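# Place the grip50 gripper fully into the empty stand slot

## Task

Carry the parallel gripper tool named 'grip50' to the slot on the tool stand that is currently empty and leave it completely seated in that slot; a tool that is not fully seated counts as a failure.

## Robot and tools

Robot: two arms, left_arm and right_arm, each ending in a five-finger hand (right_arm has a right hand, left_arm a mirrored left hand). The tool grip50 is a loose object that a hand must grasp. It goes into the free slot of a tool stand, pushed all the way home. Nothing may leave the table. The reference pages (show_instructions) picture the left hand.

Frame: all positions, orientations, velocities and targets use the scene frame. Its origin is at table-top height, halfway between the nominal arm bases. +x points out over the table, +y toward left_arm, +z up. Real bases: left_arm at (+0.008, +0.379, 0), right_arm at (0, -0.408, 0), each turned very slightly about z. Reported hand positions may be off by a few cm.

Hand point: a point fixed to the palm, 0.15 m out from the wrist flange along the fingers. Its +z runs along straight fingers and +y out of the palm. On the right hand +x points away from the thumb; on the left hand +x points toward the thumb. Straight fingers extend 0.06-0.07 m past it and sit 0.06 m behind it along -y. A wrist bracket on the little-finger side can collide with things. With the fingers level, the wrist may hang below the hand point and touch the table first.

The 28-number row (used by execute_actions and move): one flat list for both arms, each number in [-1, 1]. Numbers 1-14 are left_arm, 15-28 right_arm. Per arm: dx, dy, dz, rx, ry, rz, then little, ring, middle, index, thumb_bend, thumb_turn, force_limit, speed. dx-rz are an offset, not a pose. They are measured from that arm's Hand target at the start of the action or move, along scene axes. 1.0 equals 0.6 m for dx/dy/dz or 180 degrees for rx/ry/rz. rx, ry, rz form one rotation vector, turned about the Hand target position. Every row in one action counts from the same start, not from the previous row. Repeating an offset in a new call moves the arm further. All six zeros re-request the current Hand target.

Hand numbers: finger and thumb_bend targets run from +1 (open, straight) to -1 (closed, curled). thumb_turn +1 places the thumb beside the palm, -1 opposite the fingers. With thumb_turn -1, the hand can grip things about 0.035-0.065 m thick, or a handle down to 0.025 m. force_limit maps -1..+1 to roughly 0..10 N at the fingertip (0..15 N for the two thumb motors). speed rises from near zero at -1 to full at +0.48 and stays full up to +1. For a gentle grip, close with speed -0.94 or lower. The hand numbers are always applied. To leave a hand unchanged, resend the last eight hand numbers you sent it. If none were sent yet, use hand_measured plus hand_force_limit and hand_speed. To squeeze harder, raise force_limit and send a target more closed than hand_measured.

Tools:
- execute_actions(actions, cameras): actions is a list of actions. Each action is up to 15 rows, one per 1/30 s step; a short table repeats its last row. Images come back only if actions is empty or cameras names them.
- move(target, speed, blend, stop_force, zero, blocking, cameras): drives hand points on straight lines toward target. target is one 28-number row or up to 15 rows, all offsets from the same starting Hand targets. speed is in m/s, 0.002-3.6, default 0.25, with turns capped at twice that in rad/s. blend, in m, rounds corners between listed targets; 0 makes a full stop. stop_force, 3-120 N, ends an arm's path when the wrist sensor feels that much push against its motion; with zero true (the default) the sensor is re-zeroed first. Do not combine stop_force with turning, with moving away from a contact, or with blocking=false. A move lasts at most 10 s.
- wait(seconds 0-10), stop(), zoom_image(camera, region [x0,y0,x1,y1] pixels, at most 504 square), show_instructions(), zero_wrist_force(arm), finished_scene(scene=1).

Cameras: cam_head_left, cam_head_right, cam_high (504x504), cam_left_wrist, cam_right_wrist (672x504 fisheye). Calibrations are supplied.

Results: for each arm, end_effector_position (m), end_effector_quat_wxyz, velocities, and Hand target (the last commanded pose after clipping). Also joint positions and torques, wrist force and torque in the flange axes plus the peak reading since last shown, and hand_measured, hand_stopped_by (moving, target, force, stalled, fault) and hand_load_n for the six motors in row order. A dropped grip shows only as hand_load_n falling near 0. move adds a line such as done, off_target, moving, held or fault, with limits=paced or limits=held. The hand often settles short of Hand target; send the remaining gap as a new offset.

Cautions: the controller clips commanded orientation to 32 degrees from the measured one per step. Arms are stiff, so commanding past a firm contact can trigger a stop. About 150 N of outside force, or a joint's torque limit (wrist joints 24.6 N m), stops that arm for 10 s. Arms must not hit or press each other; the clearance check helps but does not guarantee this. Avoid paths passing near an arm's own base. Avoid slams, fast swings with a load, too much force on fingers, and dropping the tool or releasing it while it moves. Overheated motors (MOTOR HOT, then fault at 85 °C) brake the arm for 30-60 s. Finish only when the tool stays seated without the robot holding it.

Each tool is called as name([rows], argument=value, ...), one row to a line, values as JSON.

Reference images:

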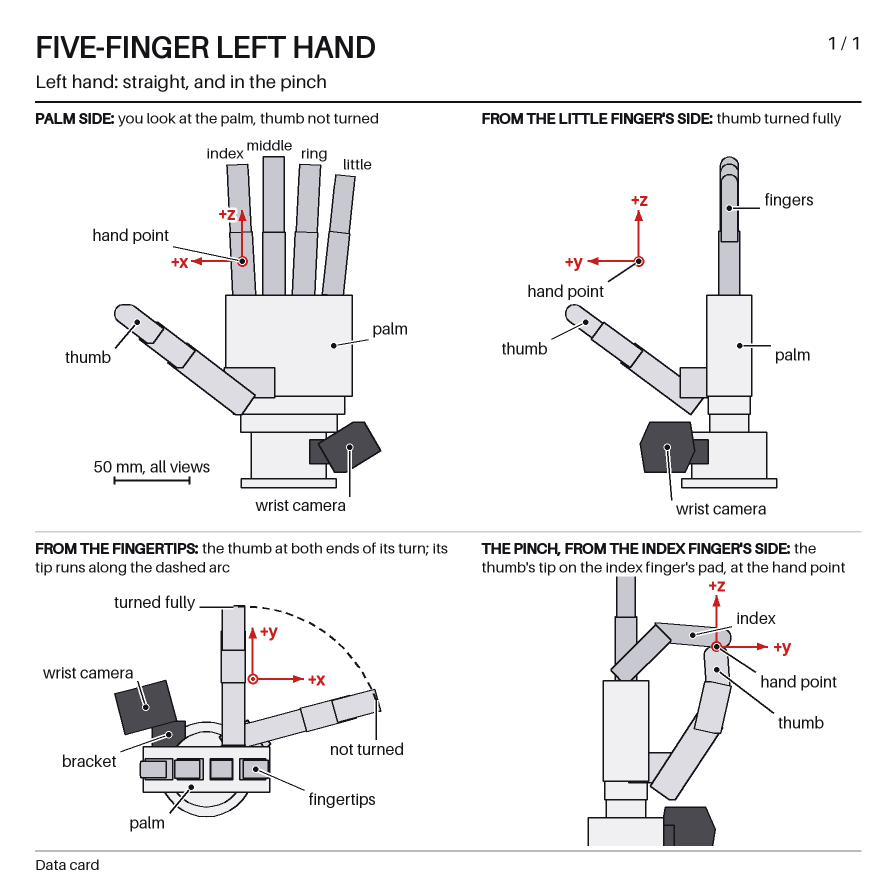

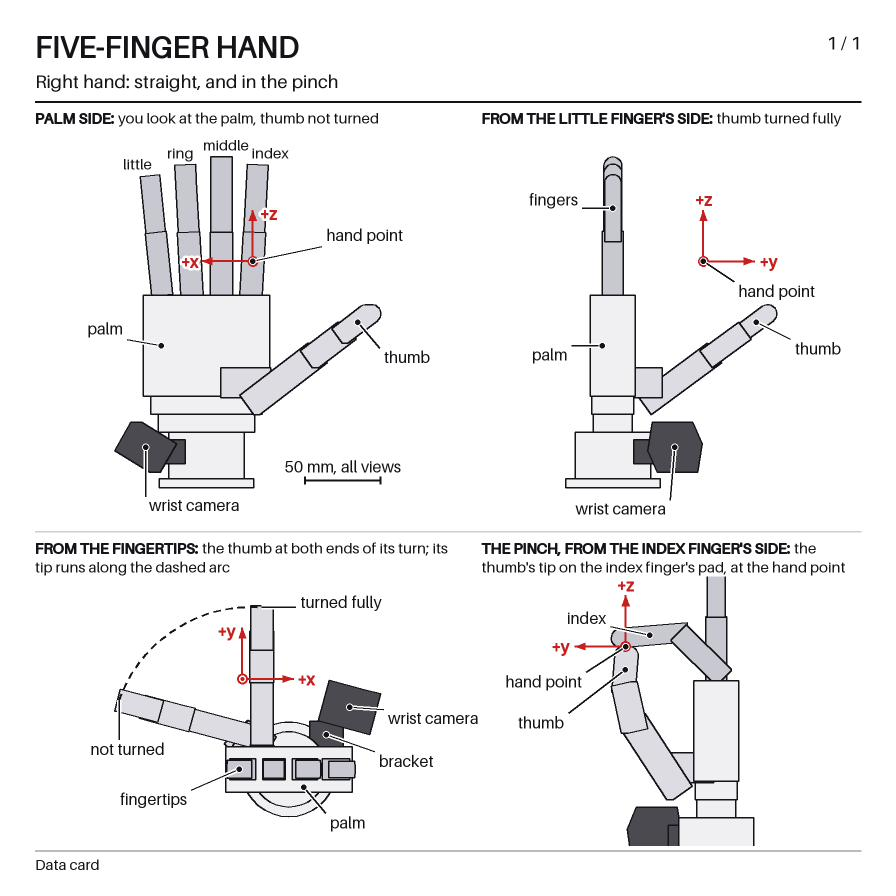

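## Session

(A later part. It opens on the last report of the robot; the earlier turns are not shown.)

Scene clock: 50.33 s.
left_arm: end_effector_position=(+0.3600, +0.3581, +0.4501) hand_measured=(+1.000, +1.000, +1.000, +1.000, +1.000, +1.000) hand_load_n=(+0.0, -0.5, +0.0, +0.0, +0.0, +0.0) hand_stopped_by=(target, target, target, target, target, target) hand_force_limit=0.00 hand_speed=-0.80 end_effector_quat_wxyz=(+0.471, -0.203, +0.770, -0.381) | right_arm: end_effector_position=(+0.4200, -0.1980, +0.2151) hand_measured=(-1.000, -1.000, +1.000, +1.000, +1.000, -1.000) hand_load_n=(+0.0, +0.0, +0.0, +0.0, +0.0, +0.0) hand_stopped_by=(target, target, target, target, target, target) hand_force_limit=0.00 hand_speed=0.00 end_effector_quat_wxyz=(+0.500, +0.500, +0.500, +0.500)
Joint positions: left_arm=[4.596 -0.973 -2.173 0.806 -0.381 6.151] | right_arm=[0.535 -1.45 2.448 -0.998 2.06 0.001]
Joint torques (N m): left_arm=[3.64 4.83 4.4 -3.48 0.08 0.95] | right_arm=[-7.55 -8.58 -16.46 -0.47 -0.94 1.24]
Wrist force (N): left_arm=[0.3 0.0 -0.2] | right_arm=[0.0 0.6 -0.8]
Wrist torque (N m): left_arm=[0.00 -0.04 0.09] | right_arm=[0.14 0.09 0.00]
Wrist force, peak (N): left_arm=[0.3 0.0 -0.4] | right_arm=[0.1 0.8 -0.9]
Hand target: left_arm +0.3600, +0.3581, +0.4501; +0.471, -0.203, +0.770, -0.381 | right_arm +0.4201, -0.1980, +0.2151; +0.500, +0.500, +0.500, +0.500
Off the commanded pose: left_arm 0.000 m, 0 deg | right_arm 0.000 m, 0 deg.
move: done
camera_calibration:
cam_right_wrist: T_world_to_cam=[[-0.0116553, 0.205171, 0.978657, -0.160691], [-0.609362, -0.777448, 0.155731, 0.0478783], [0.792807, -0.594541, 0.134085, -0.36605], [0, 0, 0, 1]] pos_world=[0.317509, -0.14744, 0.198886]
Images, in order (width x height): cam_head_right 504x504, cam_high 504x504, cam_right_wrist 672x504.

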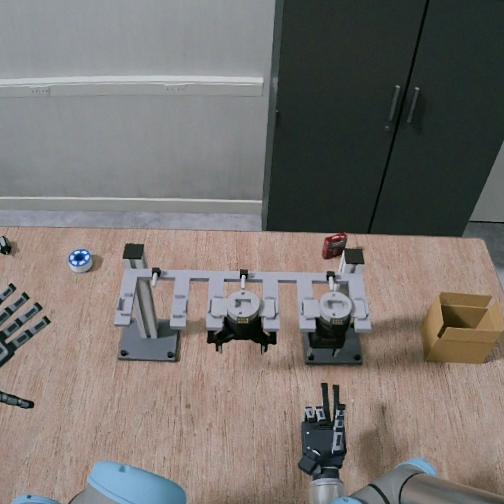

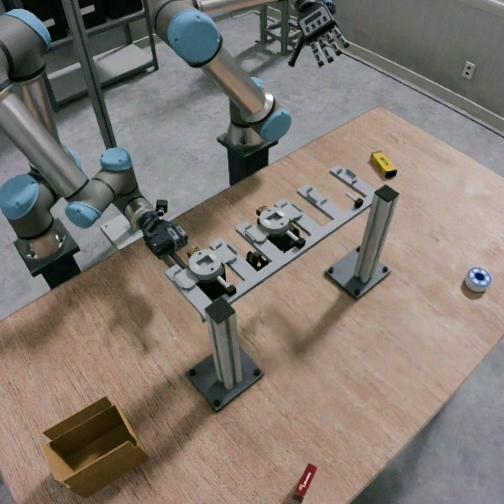

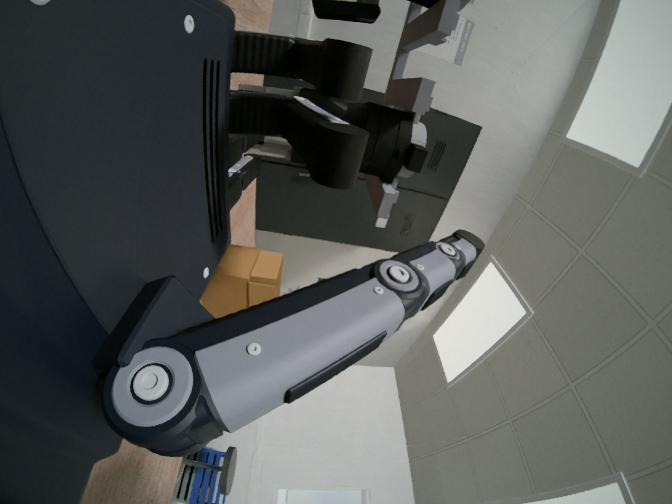

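move(target=[0,0,0,0,0,0,1,1,1,1,1,1,0,-0.8,0.1998,-0.0033,-0.0085,0,0,0,-1,-1,1,1,1,-1,0,0], speed=0.08, stop_force=8, cameras=["all"])

Scene clock: 54.47 s.
left_arm: end_effector_position=(+0.3600, +0.3581, +0.4501) hand_measured=(+1.000, +1.000, +1.000, +1.000, +1.000, +1.000) hand_load_n=(+0.0, +0.0, +0.0, +0.0, +0.0, +0.0) hand_stopped_by=(target, target, target, target, target, target) hand_force_limit=0.00 hand_speed=-0.80 end_effector_quat_wxyz=(+0.471, -0.203, +0.770, -0.381) | right_arm: end_effector_position=(+0.5399, -0.2000, +0.2100) hand_measured=(-1.000, -1.000, +1.000, +1.000, +1.000, -1.000) hand_load_n=(+0.0, +0.0, +0.0, +0.0, +0.0, +0.0) hand_stopped_by=(target, target, target, target, target, target) hand_force_limit=0.00 hand_speed=0.00 end_effector_quat_wxyz=(+0.500, +0.500, +0.500, +0.500)
Joint positions: left_arm=[4.596 -0.973 -2.173 0.806 -0.381 6.151] | right_arm=[0.374 -1.274 2.226 -0.951 1.899 0.001]
Joint torques (N m): left_arm=[4.2 3.68 5.8 -3.47 -0.23 1.04] | right_arm=[10.42 -31.52 -0.98 -2.84 1.06 -0.34]
Wrist force (N): left_arm=[0.0 0.0 0.0] | right_arm=[0.0 0.8 -1.1]
Wrist torque (N m): left_arm=[-0.03 0.00 0.08] | right_arm=[0.18 0.04 -0.01]
Wrist force, peak (N): left_arm=[0.0 0.2 -0.5] | right_arm=[0.1 0.9 -1.7]
Hand target: left_arm +0.3600, +0.3581, +0.4501; +0.471, -0.203, +0.770, -0.381 | right_arm +0.5399, -0.2000, +0.2100; +0.500, +0.500, +0.500, +0.500
Off the commanded pose: left_arm 0.000 m, 0 deg | right_arm 0.000 m, 0 deg.
move: done
camera_calibration:
cam_left_wrist: T_world_to_cam=[[-0.207635, -0.770516, 0.602655, 0.0733691], [-0.7773, -0.244069, -0.579857, 0.644263], [0.593879, -0.588842, -0.548245, 0.360815], [0, 0, 0, 1]] pos_world=[0.301739, 0.42624, 0.527179]
cam_right_wrist: T_world_to_cam=[[-0.0116553, 0.205171, 0.978657, -0.153892], [-0.609362, -0.777448, 0.155731, 0.12018], [0.792807, -0.594541, 0.134085, -0.461613], [0, 0, 0, 1]] pos_world=[0.437409, -0.14944, 0.193786]

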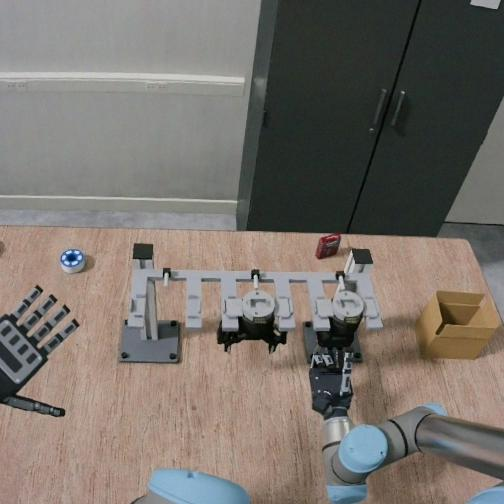

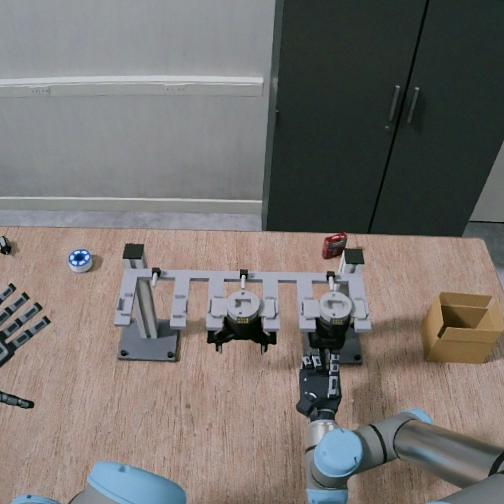

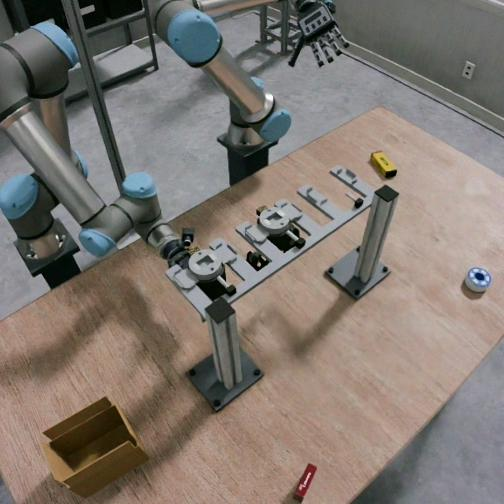

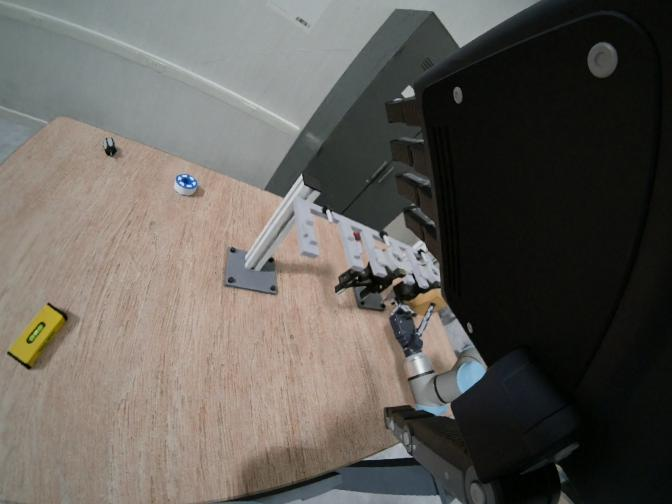

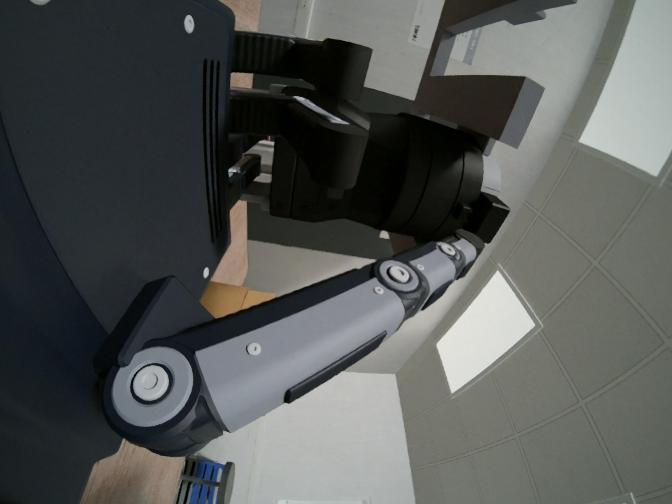

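zoom_image(camera="cam_right_wrist", region=[220, 20, 560, 300])

zoom_image(camera="cam_high", region=[130, 200, 290, 340])

zoom_image(camera="cam_head_left", region=[290, 270, 390, 420])

Scaled by 1.482 from the camera's 672x504 image, which has a finer 960x720 frame.

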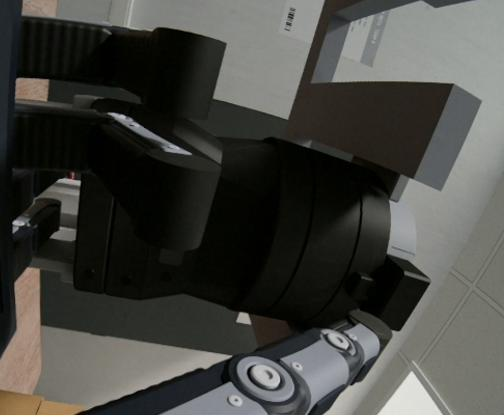

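Scaled by 3.150.

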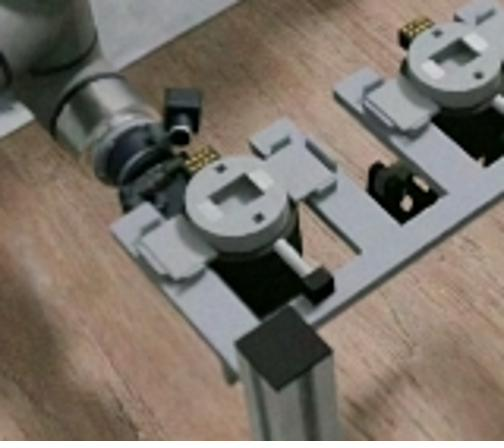

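Scaled by 3.360.

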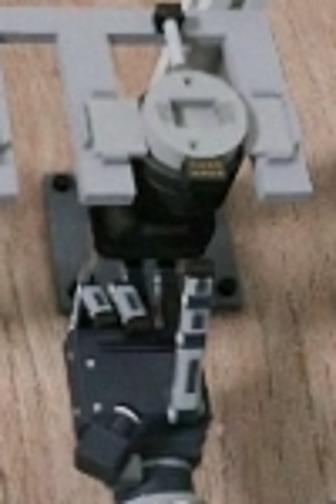

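move(target=[0,0,0,0,0,0,1,1,1,1,1,1,0,-0.8,0,0,0.05,0,0,0,-1,-1,1,1,1,-1,0,0], speed=0.02, stop_force=4, cameras=["cam_right_wrist","cam_high"])

Scene clock: 56.77 s.
left_arm: end_effector_position=(+0.3600, +0.3581, +0.4501) hand_measured=(+1.000, +1.000, +1.000, +1.000, +1.000, +1.000) hand_load_n=(+0.0, +0.0, -0.5, +0.0, +0.0, +0.0) hand_stopped_by=(target, target, target, target, target, target) hand_force_limit=0.00 hand_speed=-0.80 end_effector_quat_wxyz=(+0.471, -0.203, +0.770, -0.381) | right_arm: end_effector_position=(+0.5399, -0.2000, +0.2250) hand_measured=(-1.000, -1.000, +1.000, +1.000, +1.000, -1.000) hand_load_n=(+0.0, +0.0, +0.0, +0.0, +0.0, +0.0) hand_stopped_by=(target, target, target, target, target, target) hand_force_limit=0.00 hand_speed=0.00 end_effector_quat_wxyz=(+0.500, +0.500, +0.500, +0.500)
Joint positions: left_arm=[4.596 -0.973 -2.173 0.806 -0.381 6.151] | right_arm=[0.374 -1.31 2.215 -0.904 1.899 0.001]
Joint torques (N m): left_arm=[5.43 5.16 4.89 -3.37 -0.31 0.97] | right_arm=[7.8 -28.07 -3.09 -0.82 0.84 -0.7]
Wrist force (N): left_arm=[0.2 -0.2 0.0] | right_arm=[0.1 -2.7 -0.2]
Wrist torque (N m): left_arm=[-0.04 -0.03 0.09] | right_arm=[0.17 0.04 -0.03]
Wrist force, peak (N): left_arm=[0.4 -0.2 -0.4] | right_arm=[0.2 -13.6 -1.7]
Hand target: left_arm +0.3600, +0.3581, +0.4501; +0.471, -0.203, +0.770, -0.381 | right_arm +0.5399, -0.2000, +0.2250; +0.500, +0.500, +0.500, +0.500 (not the last commanded pose)
Off the commanded pose: left_arm 0.000 m, 0 deg | right_arm 0.015 m, 0 deg.
move: contact (right_arm)
camera_calibration:
cam_right_wrist: T_world_to_cam=[[-0.0115773, 0.205113, 0.97867, -0.168715], [-0.609349, -0.777458, 0.155734, 0.117821], [0.792817, -0.594549, 0.133986, -0.463623], [0, 0, 0, 1]] pos_world=[0.437409, -0.14944, 0.208886]
Images, in order (width x height): cam_high 504x504, cam_right_wrist 672x504.

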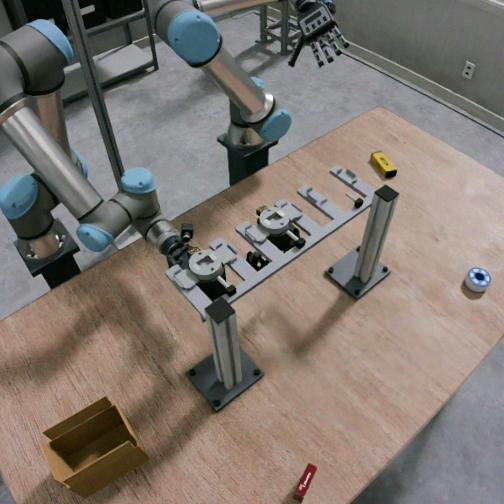

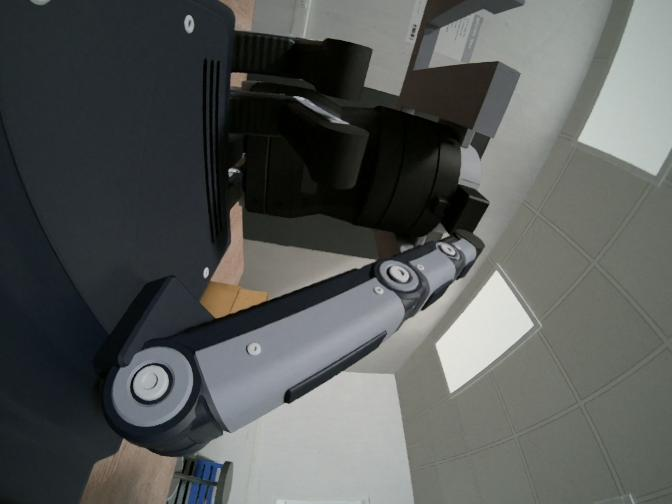

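zoom_image(camera="cam_right_wrist", region=[220, 20, 560, 300])

move(target=[0,0,0,0,0,0,1,1,1,1,1,1,0,-0.8,0,0,0.005,0,0,0,-1,-1,1,1,1,-1,0,0], speed=0.01, stop_force=25, cameras=["cam_right_wrist","cam_high"])

Scaled by 1.482 from the camera's 672x504 image, which has a finer 960x720 frame.

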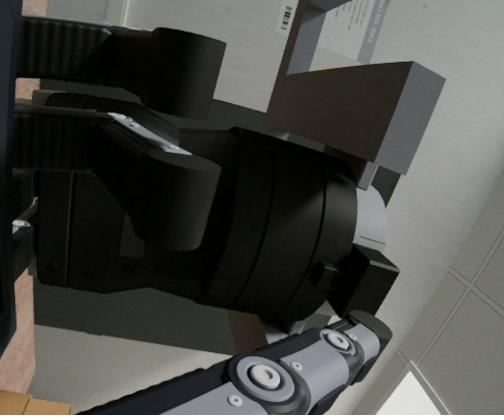

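Scene clock: 58.67 s.
left_arm: end_effector_position=(+0.3600, +0.3581, +0.4501) hand_measured=(+1.000, +1.000, +1.000, +1.000, +1.000, +1.000) hand_load_n=(+0.0, +0.0, +0.0, +0.0, +0.0, +0.0) hand_stopped_by=(target, target, target, target, target, target) hand_force_limit=0.00 hand_speed=-0.80 end_effector_quat_wxyz=(+0.471, -0.203, +0.770, -0.381) | right_arm: end_effector_position=(+0.5399, -0.2000, +0.2281) hand_measured=(-1.000, -1.000, +1.000, +1.000, +1.000, -1.000) hand_load_n=(+0.0, +0.0, +1.0, +1.0, +0.0, +0.0) hand_stopped_by=(target, target, target, target, target, target) hand_force_limit=0.00 hand_speed=0.00 end_effector_quat_wxyz=(+0.500, +0.500, +0.500, +0.500)
Joint positions: left_arm=[4.596 -0.973 -2.173 0.806 -0.381 6.151] | right_arm=[0.374 -1.317 2.213 -0.895 1.899 0.001]
Joint torques (N m): left_arm=[4.79 3.91 4.68 -3.29 0.43 1.13] | right_arm=[5.23 -23.05 -30.6 -7 0.7 -0.55]
Wrist force (N): left_arm=[0.2 0.0 -0.2] | right_arm=[0.0 -16.7 -1.2]
Wrist torque (N m): left_arm=[-0.01 -0.03 0.09] | right_arm=[0.54 0.03 -0.28]
Wrist force, peak (N): left_arm=[0.3 0.1 -0.5] | right_arm=[-0.2 -17.0 -1.1]
Hand target: left_arm +0.3600, +0.3581, +0.4501; +0.471, -0.203, +0.770, -0.381 | right_arm +0.5399, -0.2000, +0.2280; +0.500, +0.500, +0.500, +0.500
Off the commanded pose: left_arm 0.000 m, 0 deg | right_arm 0.000 m, 0 deg.
move: done
camera_calibration:
cam_right_wrist: T_world_to_cam=[[-0.0116677, 0.205155, 0.97866, -0.171603], [-0.609362, -0.777453, 0.155711, 0.117365], [0.792807, -0.594541, 0.134084, -0.46404], [0, 0, 0, 1]] pos_world=[0.437409, -0.14944, 0.211886]
Images, in order (width x height): cam_high 504x504, cam_right_wrist 672x504.

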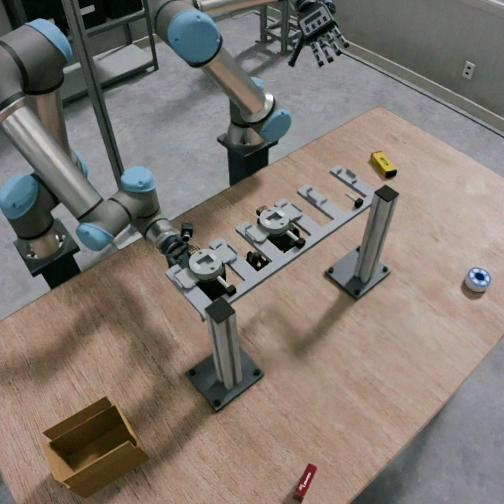

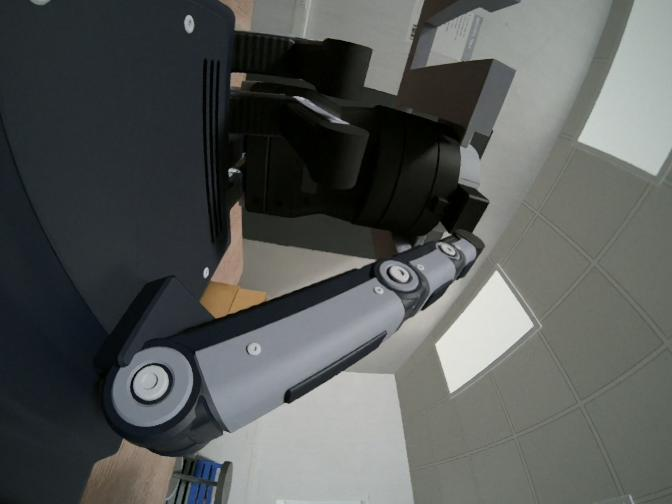

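zoom_image(camera="cam_right_wrist", region=[220, 20, 560, 300])

zoom_image(camera="cam_high", region=[130, 200, 290, 340])

Scaled by 1.482 from the camera's 672x504 image, which has a finer 960x720 frame.

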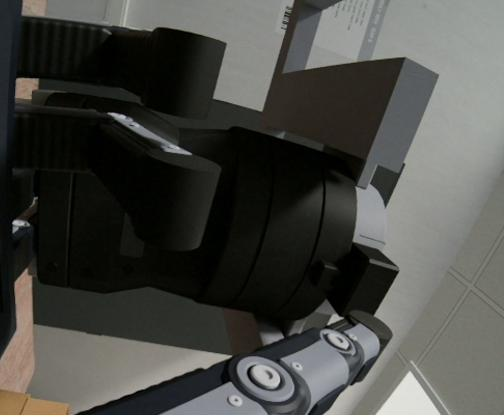

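Scaled by 3.150.

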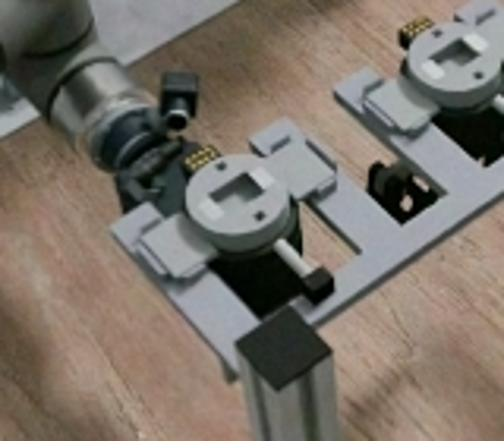

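move(target=[0,0,0,0,0,0,1,1,1,1,1,1,0,-0.8,0,0,0.0083,0,0,0,-1,-1,1,1,1,-1,0,0], speed=0.01, stop_force=10, cameras=["cam_right_wrist","cam_high","cam_head_right"])

zoom_image(camera="cam_right_wrist", region=[220, 20, 560, 300])

zoom_image(camera="cam_high", region=[130, 200, 290, 340])

zoom_image(camera="cam_head_right", region=[280, 250, 390, 410])

Scene clock: 60.77 s.
left_arm: end_effector_position=(+0.3600, +0.3581, +0.4501) hand_measured=(+1.000, +1.000, +1.000, +1.000, +1.000, +1.000) hand_load_n=(+0.0, +0.0, +0.0, +0.0, +0.0, +0.0) hand_stopped_by=(target, target, target, target, target, target) hand_force_limit=0.00 hand_speed=-0.80 end_effector_quat_wxyz=(+0.471, -0.203, +0.770, -0.381) | right_arm: end_effector_position=(+0.5399, -0.2000, +0.2331) hand_measured=(-1.000, -1.000, +1.000, +1.000, +1.000, -1.000) hand_load_n=(+0.0, -0.5, +1.0, +0.5, +0.0, +0.0) hand_stopped_by=(target, target, target, target, target, target) hand_force_limit=0.00 hand_speed=0.00 end_effector_quat_wxyz=(+0.500, +0.500, +0.500, +0.500)
Joint positions: left_arm=[4.596 -0.973 -2.173 0.806 -0.381 6.151] | right_arm=[0.374 -1.328 2.209 -0.88 1.899 0.001]
Joint torques (N m): left_arm=[5.15 4.62 5.78 -3.51 0.03 0.89] | right_arm=[2.8 -22.95 -18.56 -6.89 0.65 -0.1]
Wrist force (N): left_arm=[0.3 0.0 -0.3] | right_arm=[-0.2 -16.3 -1.1]
Wrist torque (N m): left_arm=[0.01 -0.05 0.09] | right_arm=[0.56 0.07 -0.29]
Wrist force, peak (N): left_arm=[0.2 0.0 -0.5] | right_arm=[-0.1 -17.2 -1.0]
Hand target: left_arm +0.3600, +0.3581, +0.4501; +0.471, -0.203, +0.770, -0.381 | right_arm +0.5399, -0.2000, +0.2330; +0.500, +0.500, +0.500, +0.500
Off the commanded pose: left_arm 0.000 m, 0 deg | right_arm 0.000 m, 0 deg.
move: done
camera_calibration:
cam_right_wrist: T_world_to_cam=[[-0.0116677, 0.205155, 0.97866, -0.176496], [-0.609362, -0.777453, 0.155711, 0.116586], [0.792807, -0.594541, 0.134084, -0.46471], [0, 0, 0, 1]] pos_world=[0.437409, -0.14944, 0.216886]
Images, in order (width x height): cam_head_right 504x504, cam_high 504x504, cam_right_wrist 672x504.

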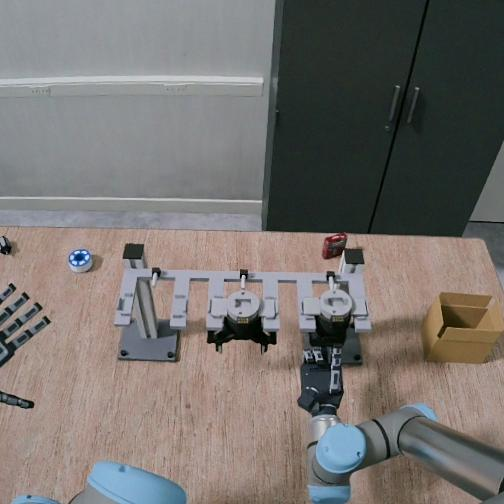

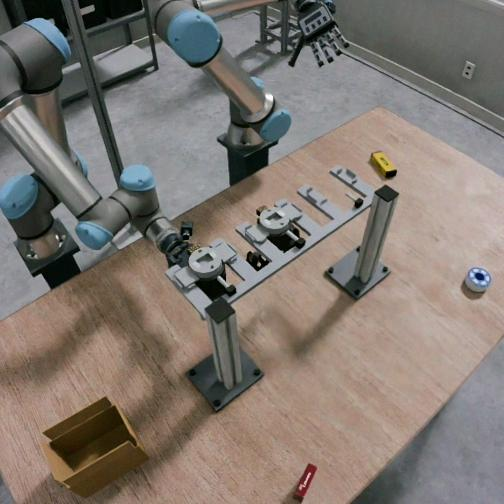

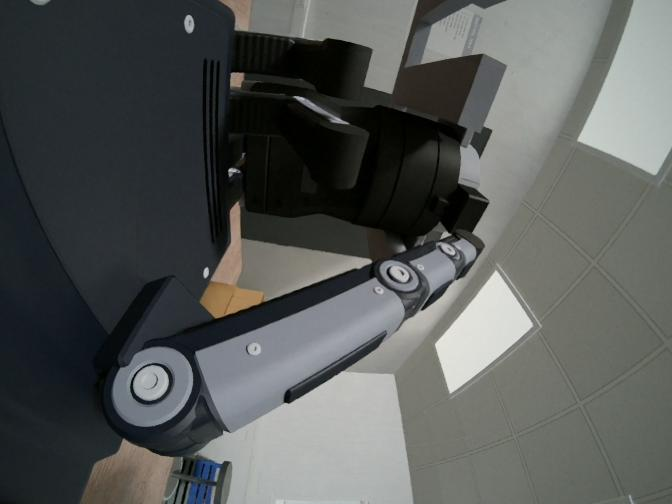

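Scaled by 1.482 from the camera's 672x504 image, which has a finer 960x720 frame.

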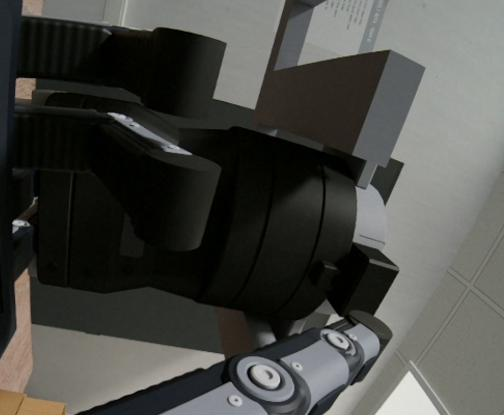

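Scaled by 3.150.

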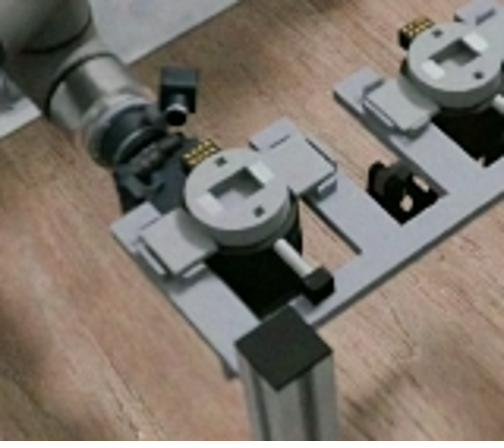

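Scaled by 3.150.

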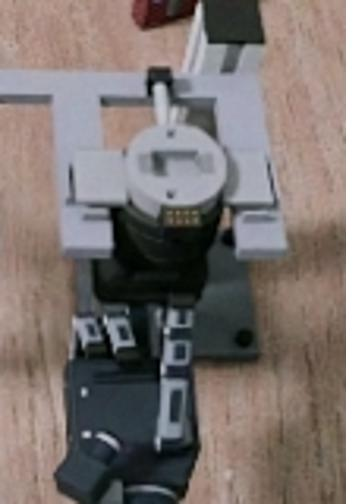

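move(target=[0,0,0,0,0,0,1,1,1,1,1,1,0,-0.8,0,0,0.0792,0,0,0,-1,-1,1,1,1,-1,0,0], speed=0.025, stop_force=8, cameras=["all"])

zoom_image(camera="cam_right_wrist", region=[220, 20, 560, 300])

zoom_image(camera="cam_high", region=[130, 200, 290, 340])

zoom_image(camera="cam_head_right", region=[280, 250, 390, 410])

Scene clock: 65.07 s.
left_arm: end_effector_position=(+0.3600, +0.3581, +0.4501) hand_measured=(+1.000, +1.000, +1.000, +1.000, +1.000, +1.000) hand_load_n=(+0.0, +0.0, +0.0, +0.0, +0.0, +0.0) hand_stopped_by=(target, target, target, target, target, target) hand_force_limit=0.00 hand_speed=-0.80 end_effector_quat_wxyz=(+0.471, -0.203, +0.770, -0.381) | right_arm: end_effector_position=(+0.5399, -0.2000, +0.2805) hand_measured=(-1.000, -1.000, +1.000, +1.000, +1.000, -1.000) hand_load_n=(+0.0, +0.0, +1.0, +1.0, +0.0, +0.0) hand_stopped_by=(target, target, target, target, target, target) hand_force_limit=0.00 hand_speed=0.00 end_effector_quat_wxyz=(+0.500, +0.500, +0.500, +0.500)
Joint positions: left_arm=[4.596 -0.973 -2.173 0.806 -0.381 6.151] | right_arm=[0.374 -1.427 2.162 -0.734 1.899 0.001]
Joint torques (N m): left_arm=[4.9 3.8 7.22 -3.39 0.18 0.71] | right_arm=[-4.29 -21.07 -13.08 -7 -0.08 0.96]
Wrist force (N): left_arm=[0.2 0.0 -0.2] | right_arm=[-0.3 -16.5 -1.1]
Wrist torque (N m): left_arm=[0.00 -0.04 0.09] | right_arm=[0.52 0.11 -0.31]
Wrist force, peak (N): left_arm=[0.4 -0.2 -0.4] | right_arm=[-0.1 -17.2 -1.3]
Hand target: left_arm +0.3600, +0.3581, +0.4501; +0.471, -0.203, +0.770, -0.381 | right_arm +0.5399, -0.2000, +0.2805; +0.500, +0.500, +0.500, +0.500
Off the commanded pose: left_arm 0.000 m, 0 deg | right_arm 0.000 m, 0 deg.
move: done
camera_calibration:
cam_left_wrist: T_world_to_cam=[[-0.207635, -0.770516, 0.602655, 0.0733691], [-0.7773, -0.244069, -0.579857, 0.644263], [0.593879, -0.588842, -0.548245, 0.360815], [0, 0, 0, 1]] pos_world=[0.301739, 0.42624, 0.527179]
cam_right_wrist: T_world_to_cam=[[-0.0116553, 0.205171, 0.978657, -0.222985], [-0.609362, -0.777448, 0.155731, 0.109185], [0.792807, -0.594541, 0.134085, -0.471079], [0, 0, 0, 1]] pos_world=[0.437409, -0.14944, 0.264386]

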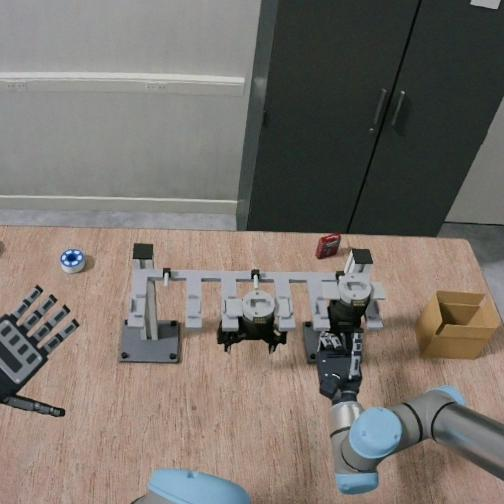

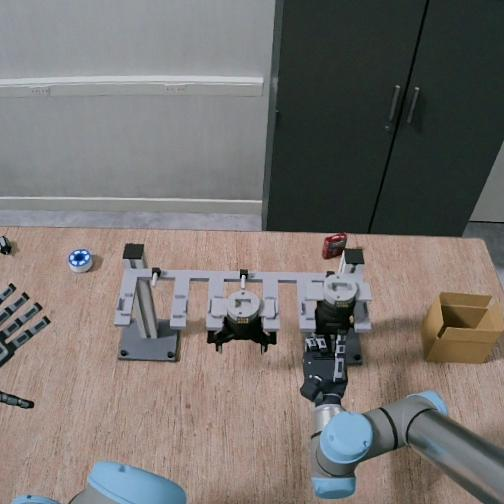

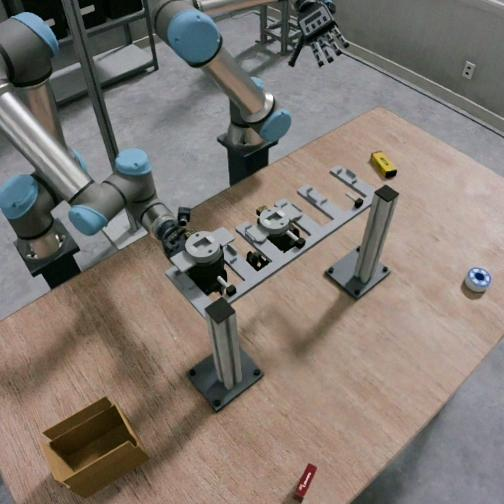

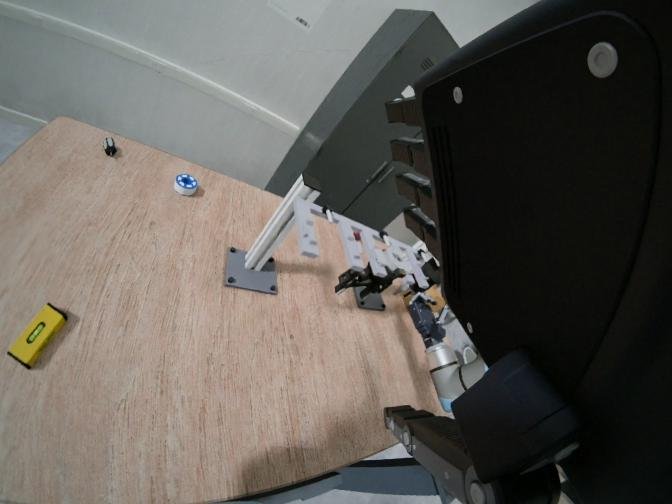

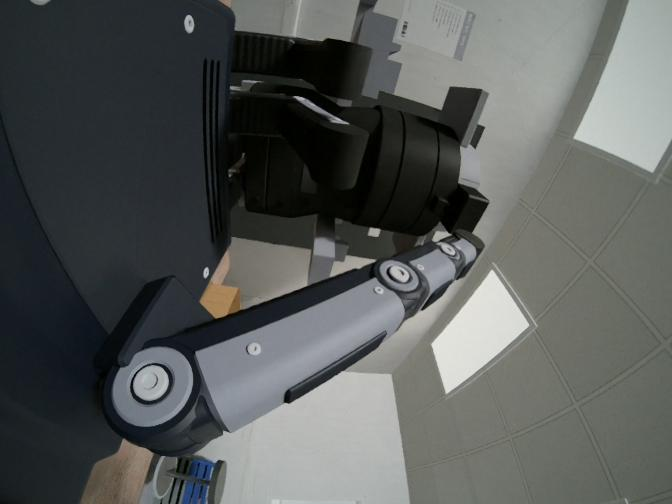

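Scaled by 1.482 from the camera's 672x504 image, which has a finer 960x720 frame.

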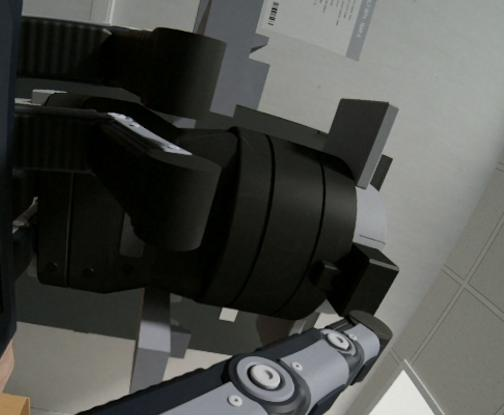

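Scaled by 3.150.

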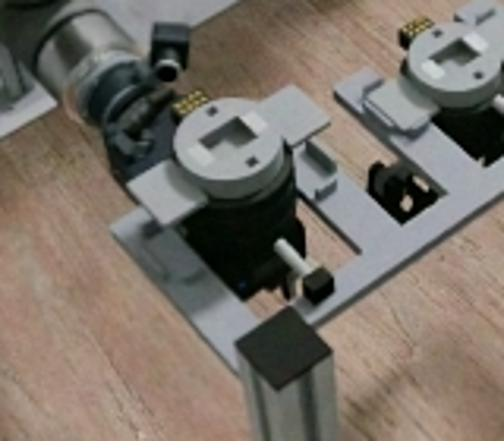

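Scaled by 3.150.

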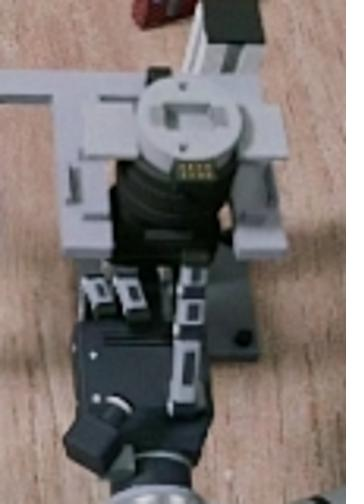

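move(target=[0,0,0,0,0,0,1,1,1,1,1,1,0,-0.8,-0.2333,0,0,0,0,0,-1,-1,1,1,1,-1,0,0], speed=0.05, stop_force=6, cameras=["cam_right_wrist","cam_high","cam_head_right","cam_left_wrist"])

Scene clock: 69.10 s.
left_arm: end_effector_position=(+0.3600, +0.3581, +0.4501) hand_measured=(+1.000, +1.000, +1.000, +1.000, +1.000, +1.000) hand_load_n=(+0.0, +0.0, +0.0, +0.0, +0.0, +0.0) hand_stopped_by=(target, target, target, target, target, target) hand_force_limit=0.00 hand_speed=-0.80 end_effector_quat_wxyz=(+0.471, -0.203, +0.770, -0.381) | right_arm: end_effector_position=(+0.3999, -0.2000, +0.2805) hand_measured=(-1.000, -1.000, +1.000, +1.000, +1.000, -1.000) hand_load_n=(+0.0, +0.0, +1.0, +1.0, +0.0, +0.0) hand_stopped_by=(target, target, target, target, target, target) hand_force_limit=0.00 hand_speed=0.00 end_effector_quat_wxyz=(+0.500, +0.500, +0.500, +0.500)
Joint positions: left_arm=[4.596 -0.973 -2.173 0.806 -0.381 6.151] | right_arm=[0.566 -1.664 2.407 -0.743 2.091 0.001]
Joint torques (N m): left_arm=[4.38 4.81 5.85 -3.2 0.1 0.98] | right_arm=[-8.39 -9.84 -38.16 -6.34 -0.61 1.15]
Wrist force (N): left_arm=[0.0 0.0 -0.2] | right_arm=[0.1 -16.6 -1.0]
Wrist torque (N m): left_arm=[0.00 0.00 0.07] | right_arm=[0.51 0.05 -0.27]
Wrist force, peak (N): left_arm=[0.3 0.0 -0.5] | right_arm=[0.2 -16.8 -2.4]
Hand target: left_arm +0.3600, +0.3581, +0.4501; +0.471, -0.203, +0.770, -0.381 | right_arm +0.3999, -0.2000, +0.2805; +0.500, +0.500, +0.500, +0.500
Off the commanded pose: left_arm 0.000 m, 0 deg | right_arm 0.000 m, 0 deg.
move: done
camera_calibration:
cam_left_wrist: T_world_to_cam=[[-0.207635, -0.770516, 0.602655, 0.0733691], [-0.7773, -0.244069, -0.579857, 0.644263], [0.593879, -0.588842, -0.548245, 0.360815], [0, 0, 0, 1]] pos_world=[0.301739, 0.42624, 0.527179]
cam_right_wrist: T_world_to_cam=[[-0.0115897, 0.205097, 0.978673, -0.224651], [-0.609349, -0.777462, 0.155714, 0.0238737], [0.792817, -0.594549, 0.133986, -0.360065], [0, 0, 0, 1]] pos_world=[0.297409, -0.14944, 0.264386]
Images, in order (width x height): cam_head_right 504x504, cam_high 504x504, cam_left_wrist 672x504, cam_right_wrist 672x504.

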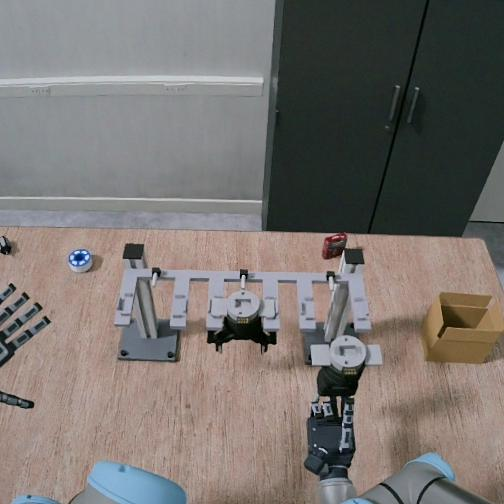

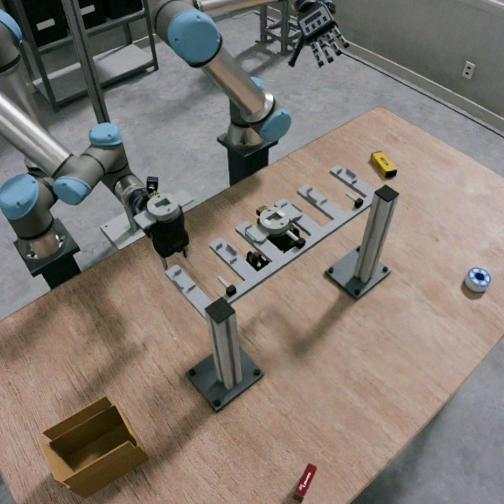

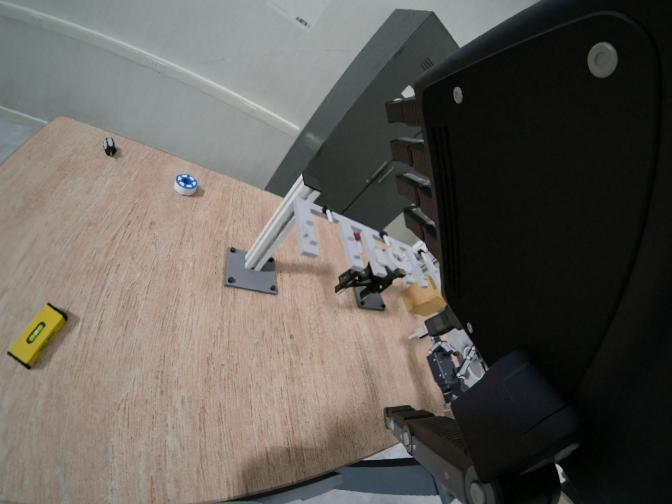

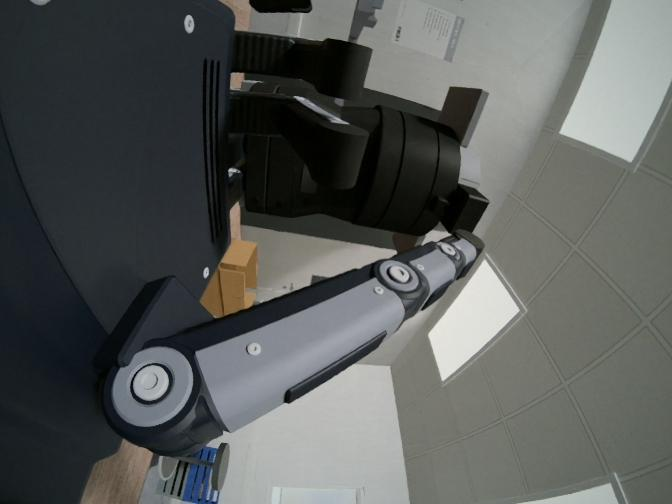

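zoom_image(camera="cam_head_right", region=[110, 240, 200, 340])

zoom_image(camera="cam_head_right", region=[290, 240, 380, 340])

zoom_image(camera="cam_high", region=[290, 150, 400, 250])

zoom_image(camera="cam_high", region=[150, 210, 280, 320])

Scaled by 5.040.

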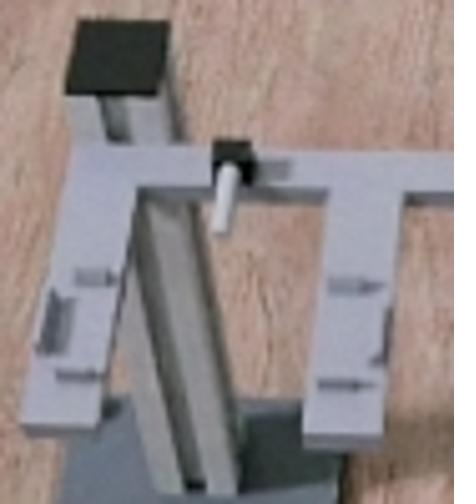

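Scaled by 5.040.

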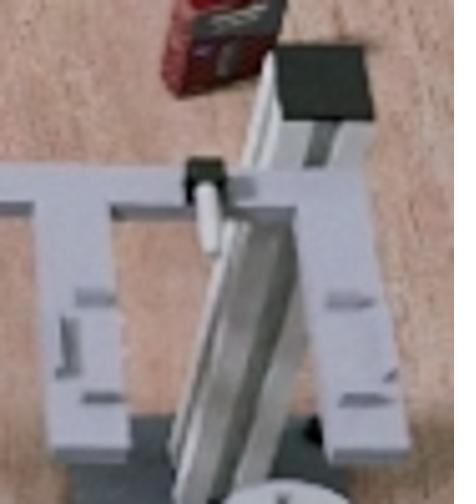

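Scaled by 4.582.

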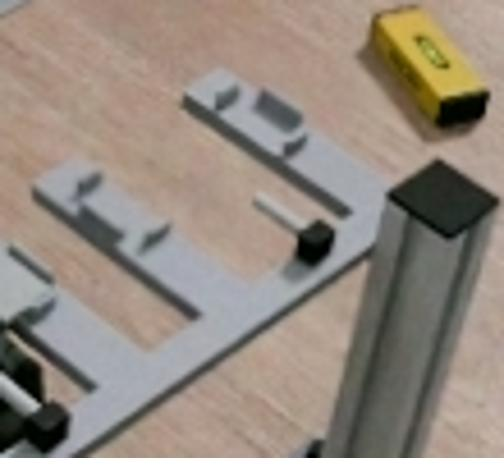

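Scaled by 3.877.

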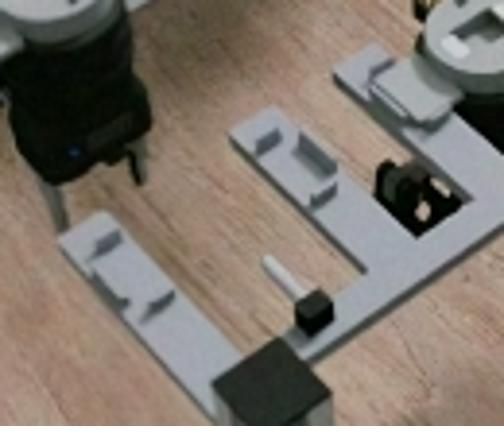

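wait(seconds=0, cameras=["cam_head_left","cam_head_right"])

zoom_image(camera="cam_head_left", region=[120, 240, 210, 340])

zoom_image(camera="cam_head_left", region=[300, 240, 390, 340])

Scene clock: 69.87 s.
left_arm: end_effector_position=(+0.3600, +0.3581, +0.4501) hand_measured=(+1.000, +1.000, +1.000, +1.000, +1.000, +1.000) hand_load_n=(+0.0, -0.5, +0.0, +0.0, +0.0, +0.0) hand_stopped_by=(target, target, target, target, target, target) hand_force_limit=0.00 hand_speed=-0.80 end_effector_quat_wxyz=(+0.471, -0.203, +0.770, -0.381) | right_arm: end_effector_position=(+0.3999, -0.2000, +0.2805) hand_measured=(-1.000, -1.000, +1.000, +1.000, +1.000, -1.000) hand_load_n=(+0.0, +0.0, +1.0, +1.0, +0.0, +0.0) hand_stopped_by=(target, target, target, target, target, target) hand_force_limit=0.00 hand_speed=0.00 end_effector_quat_wxyz=(+0.500, +0.500, +0.500, +0.500)
Joint positions: left_arm=[4.596 -0.973 -2.173 0.806 -0.381 6.151] | right_arm=[0.566 -1.664 2.407 -0.743 2.091 0.001]
Joint torques (N m): left_arm=[4.62 4.15 7.01 -3.19 0.1 0.83] | right_arm=[-8.17 -8.88 -38.33 -6.36 -0.01 0.74]
Wrist force (N): left_arm=[0.4 0.0 -0.2] | right_arm=[0.1 -16.6 -0.9]
Wrist torque (N m): left_arm=[-0.01 -0.06 0.10] | right_arm=[0.49 0.05 -0.28]
Wrist force, peak (N): left_arm=[0.4 -0.2 -0.4] | right_arm=[0.1 -16.9 -1.2]
Hand target: left_arm +0.3600, +0.3581, +0.4501; +0.471, -0.203, +0.770, -0.381 | right_arm +0.3999, -0.2000, +0.2805; +0.500, +0.500, +0.500, +0.500
Off the commanded pose: left_arm 0.000 m, 0 deg | right_arm 0.000 m, 0 deg.
Images, in order (width x height): cam_head_left 504x504, cam_head_right 504x504.

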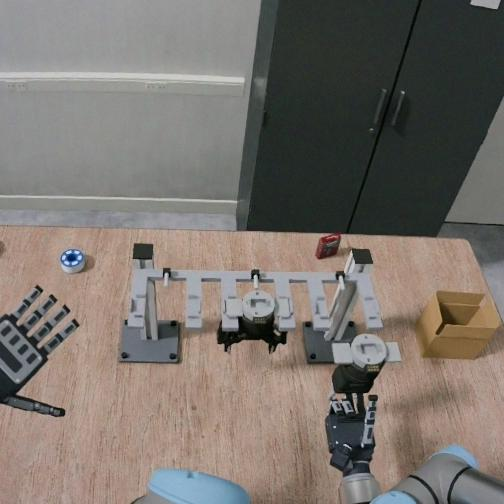

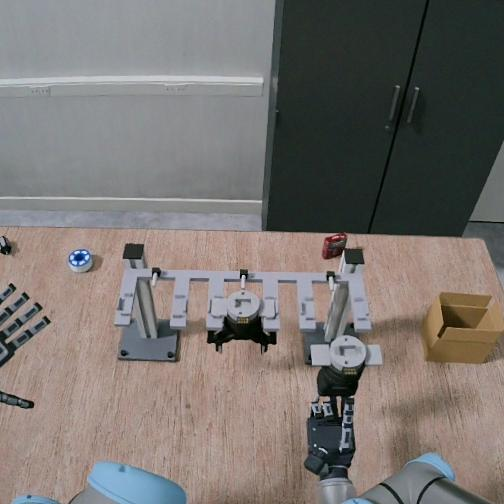

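Scaled by 5.040.

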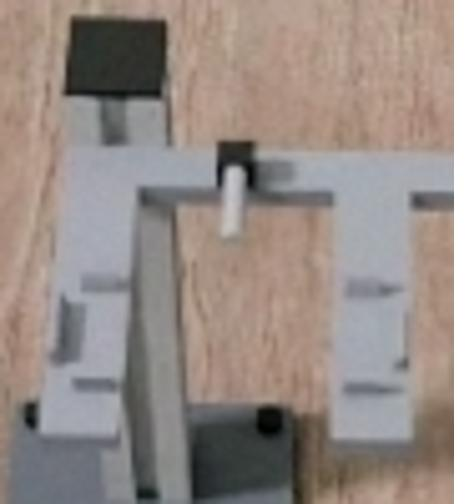

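Scaled by 5.040.

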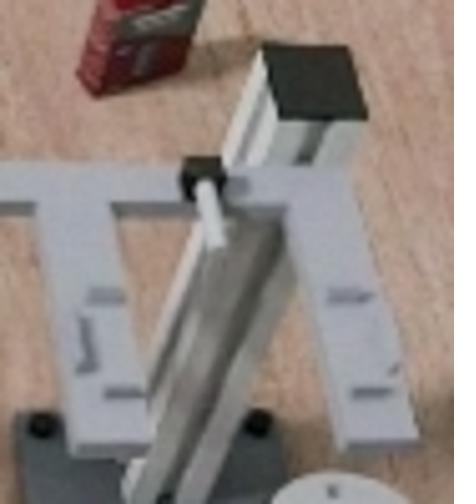

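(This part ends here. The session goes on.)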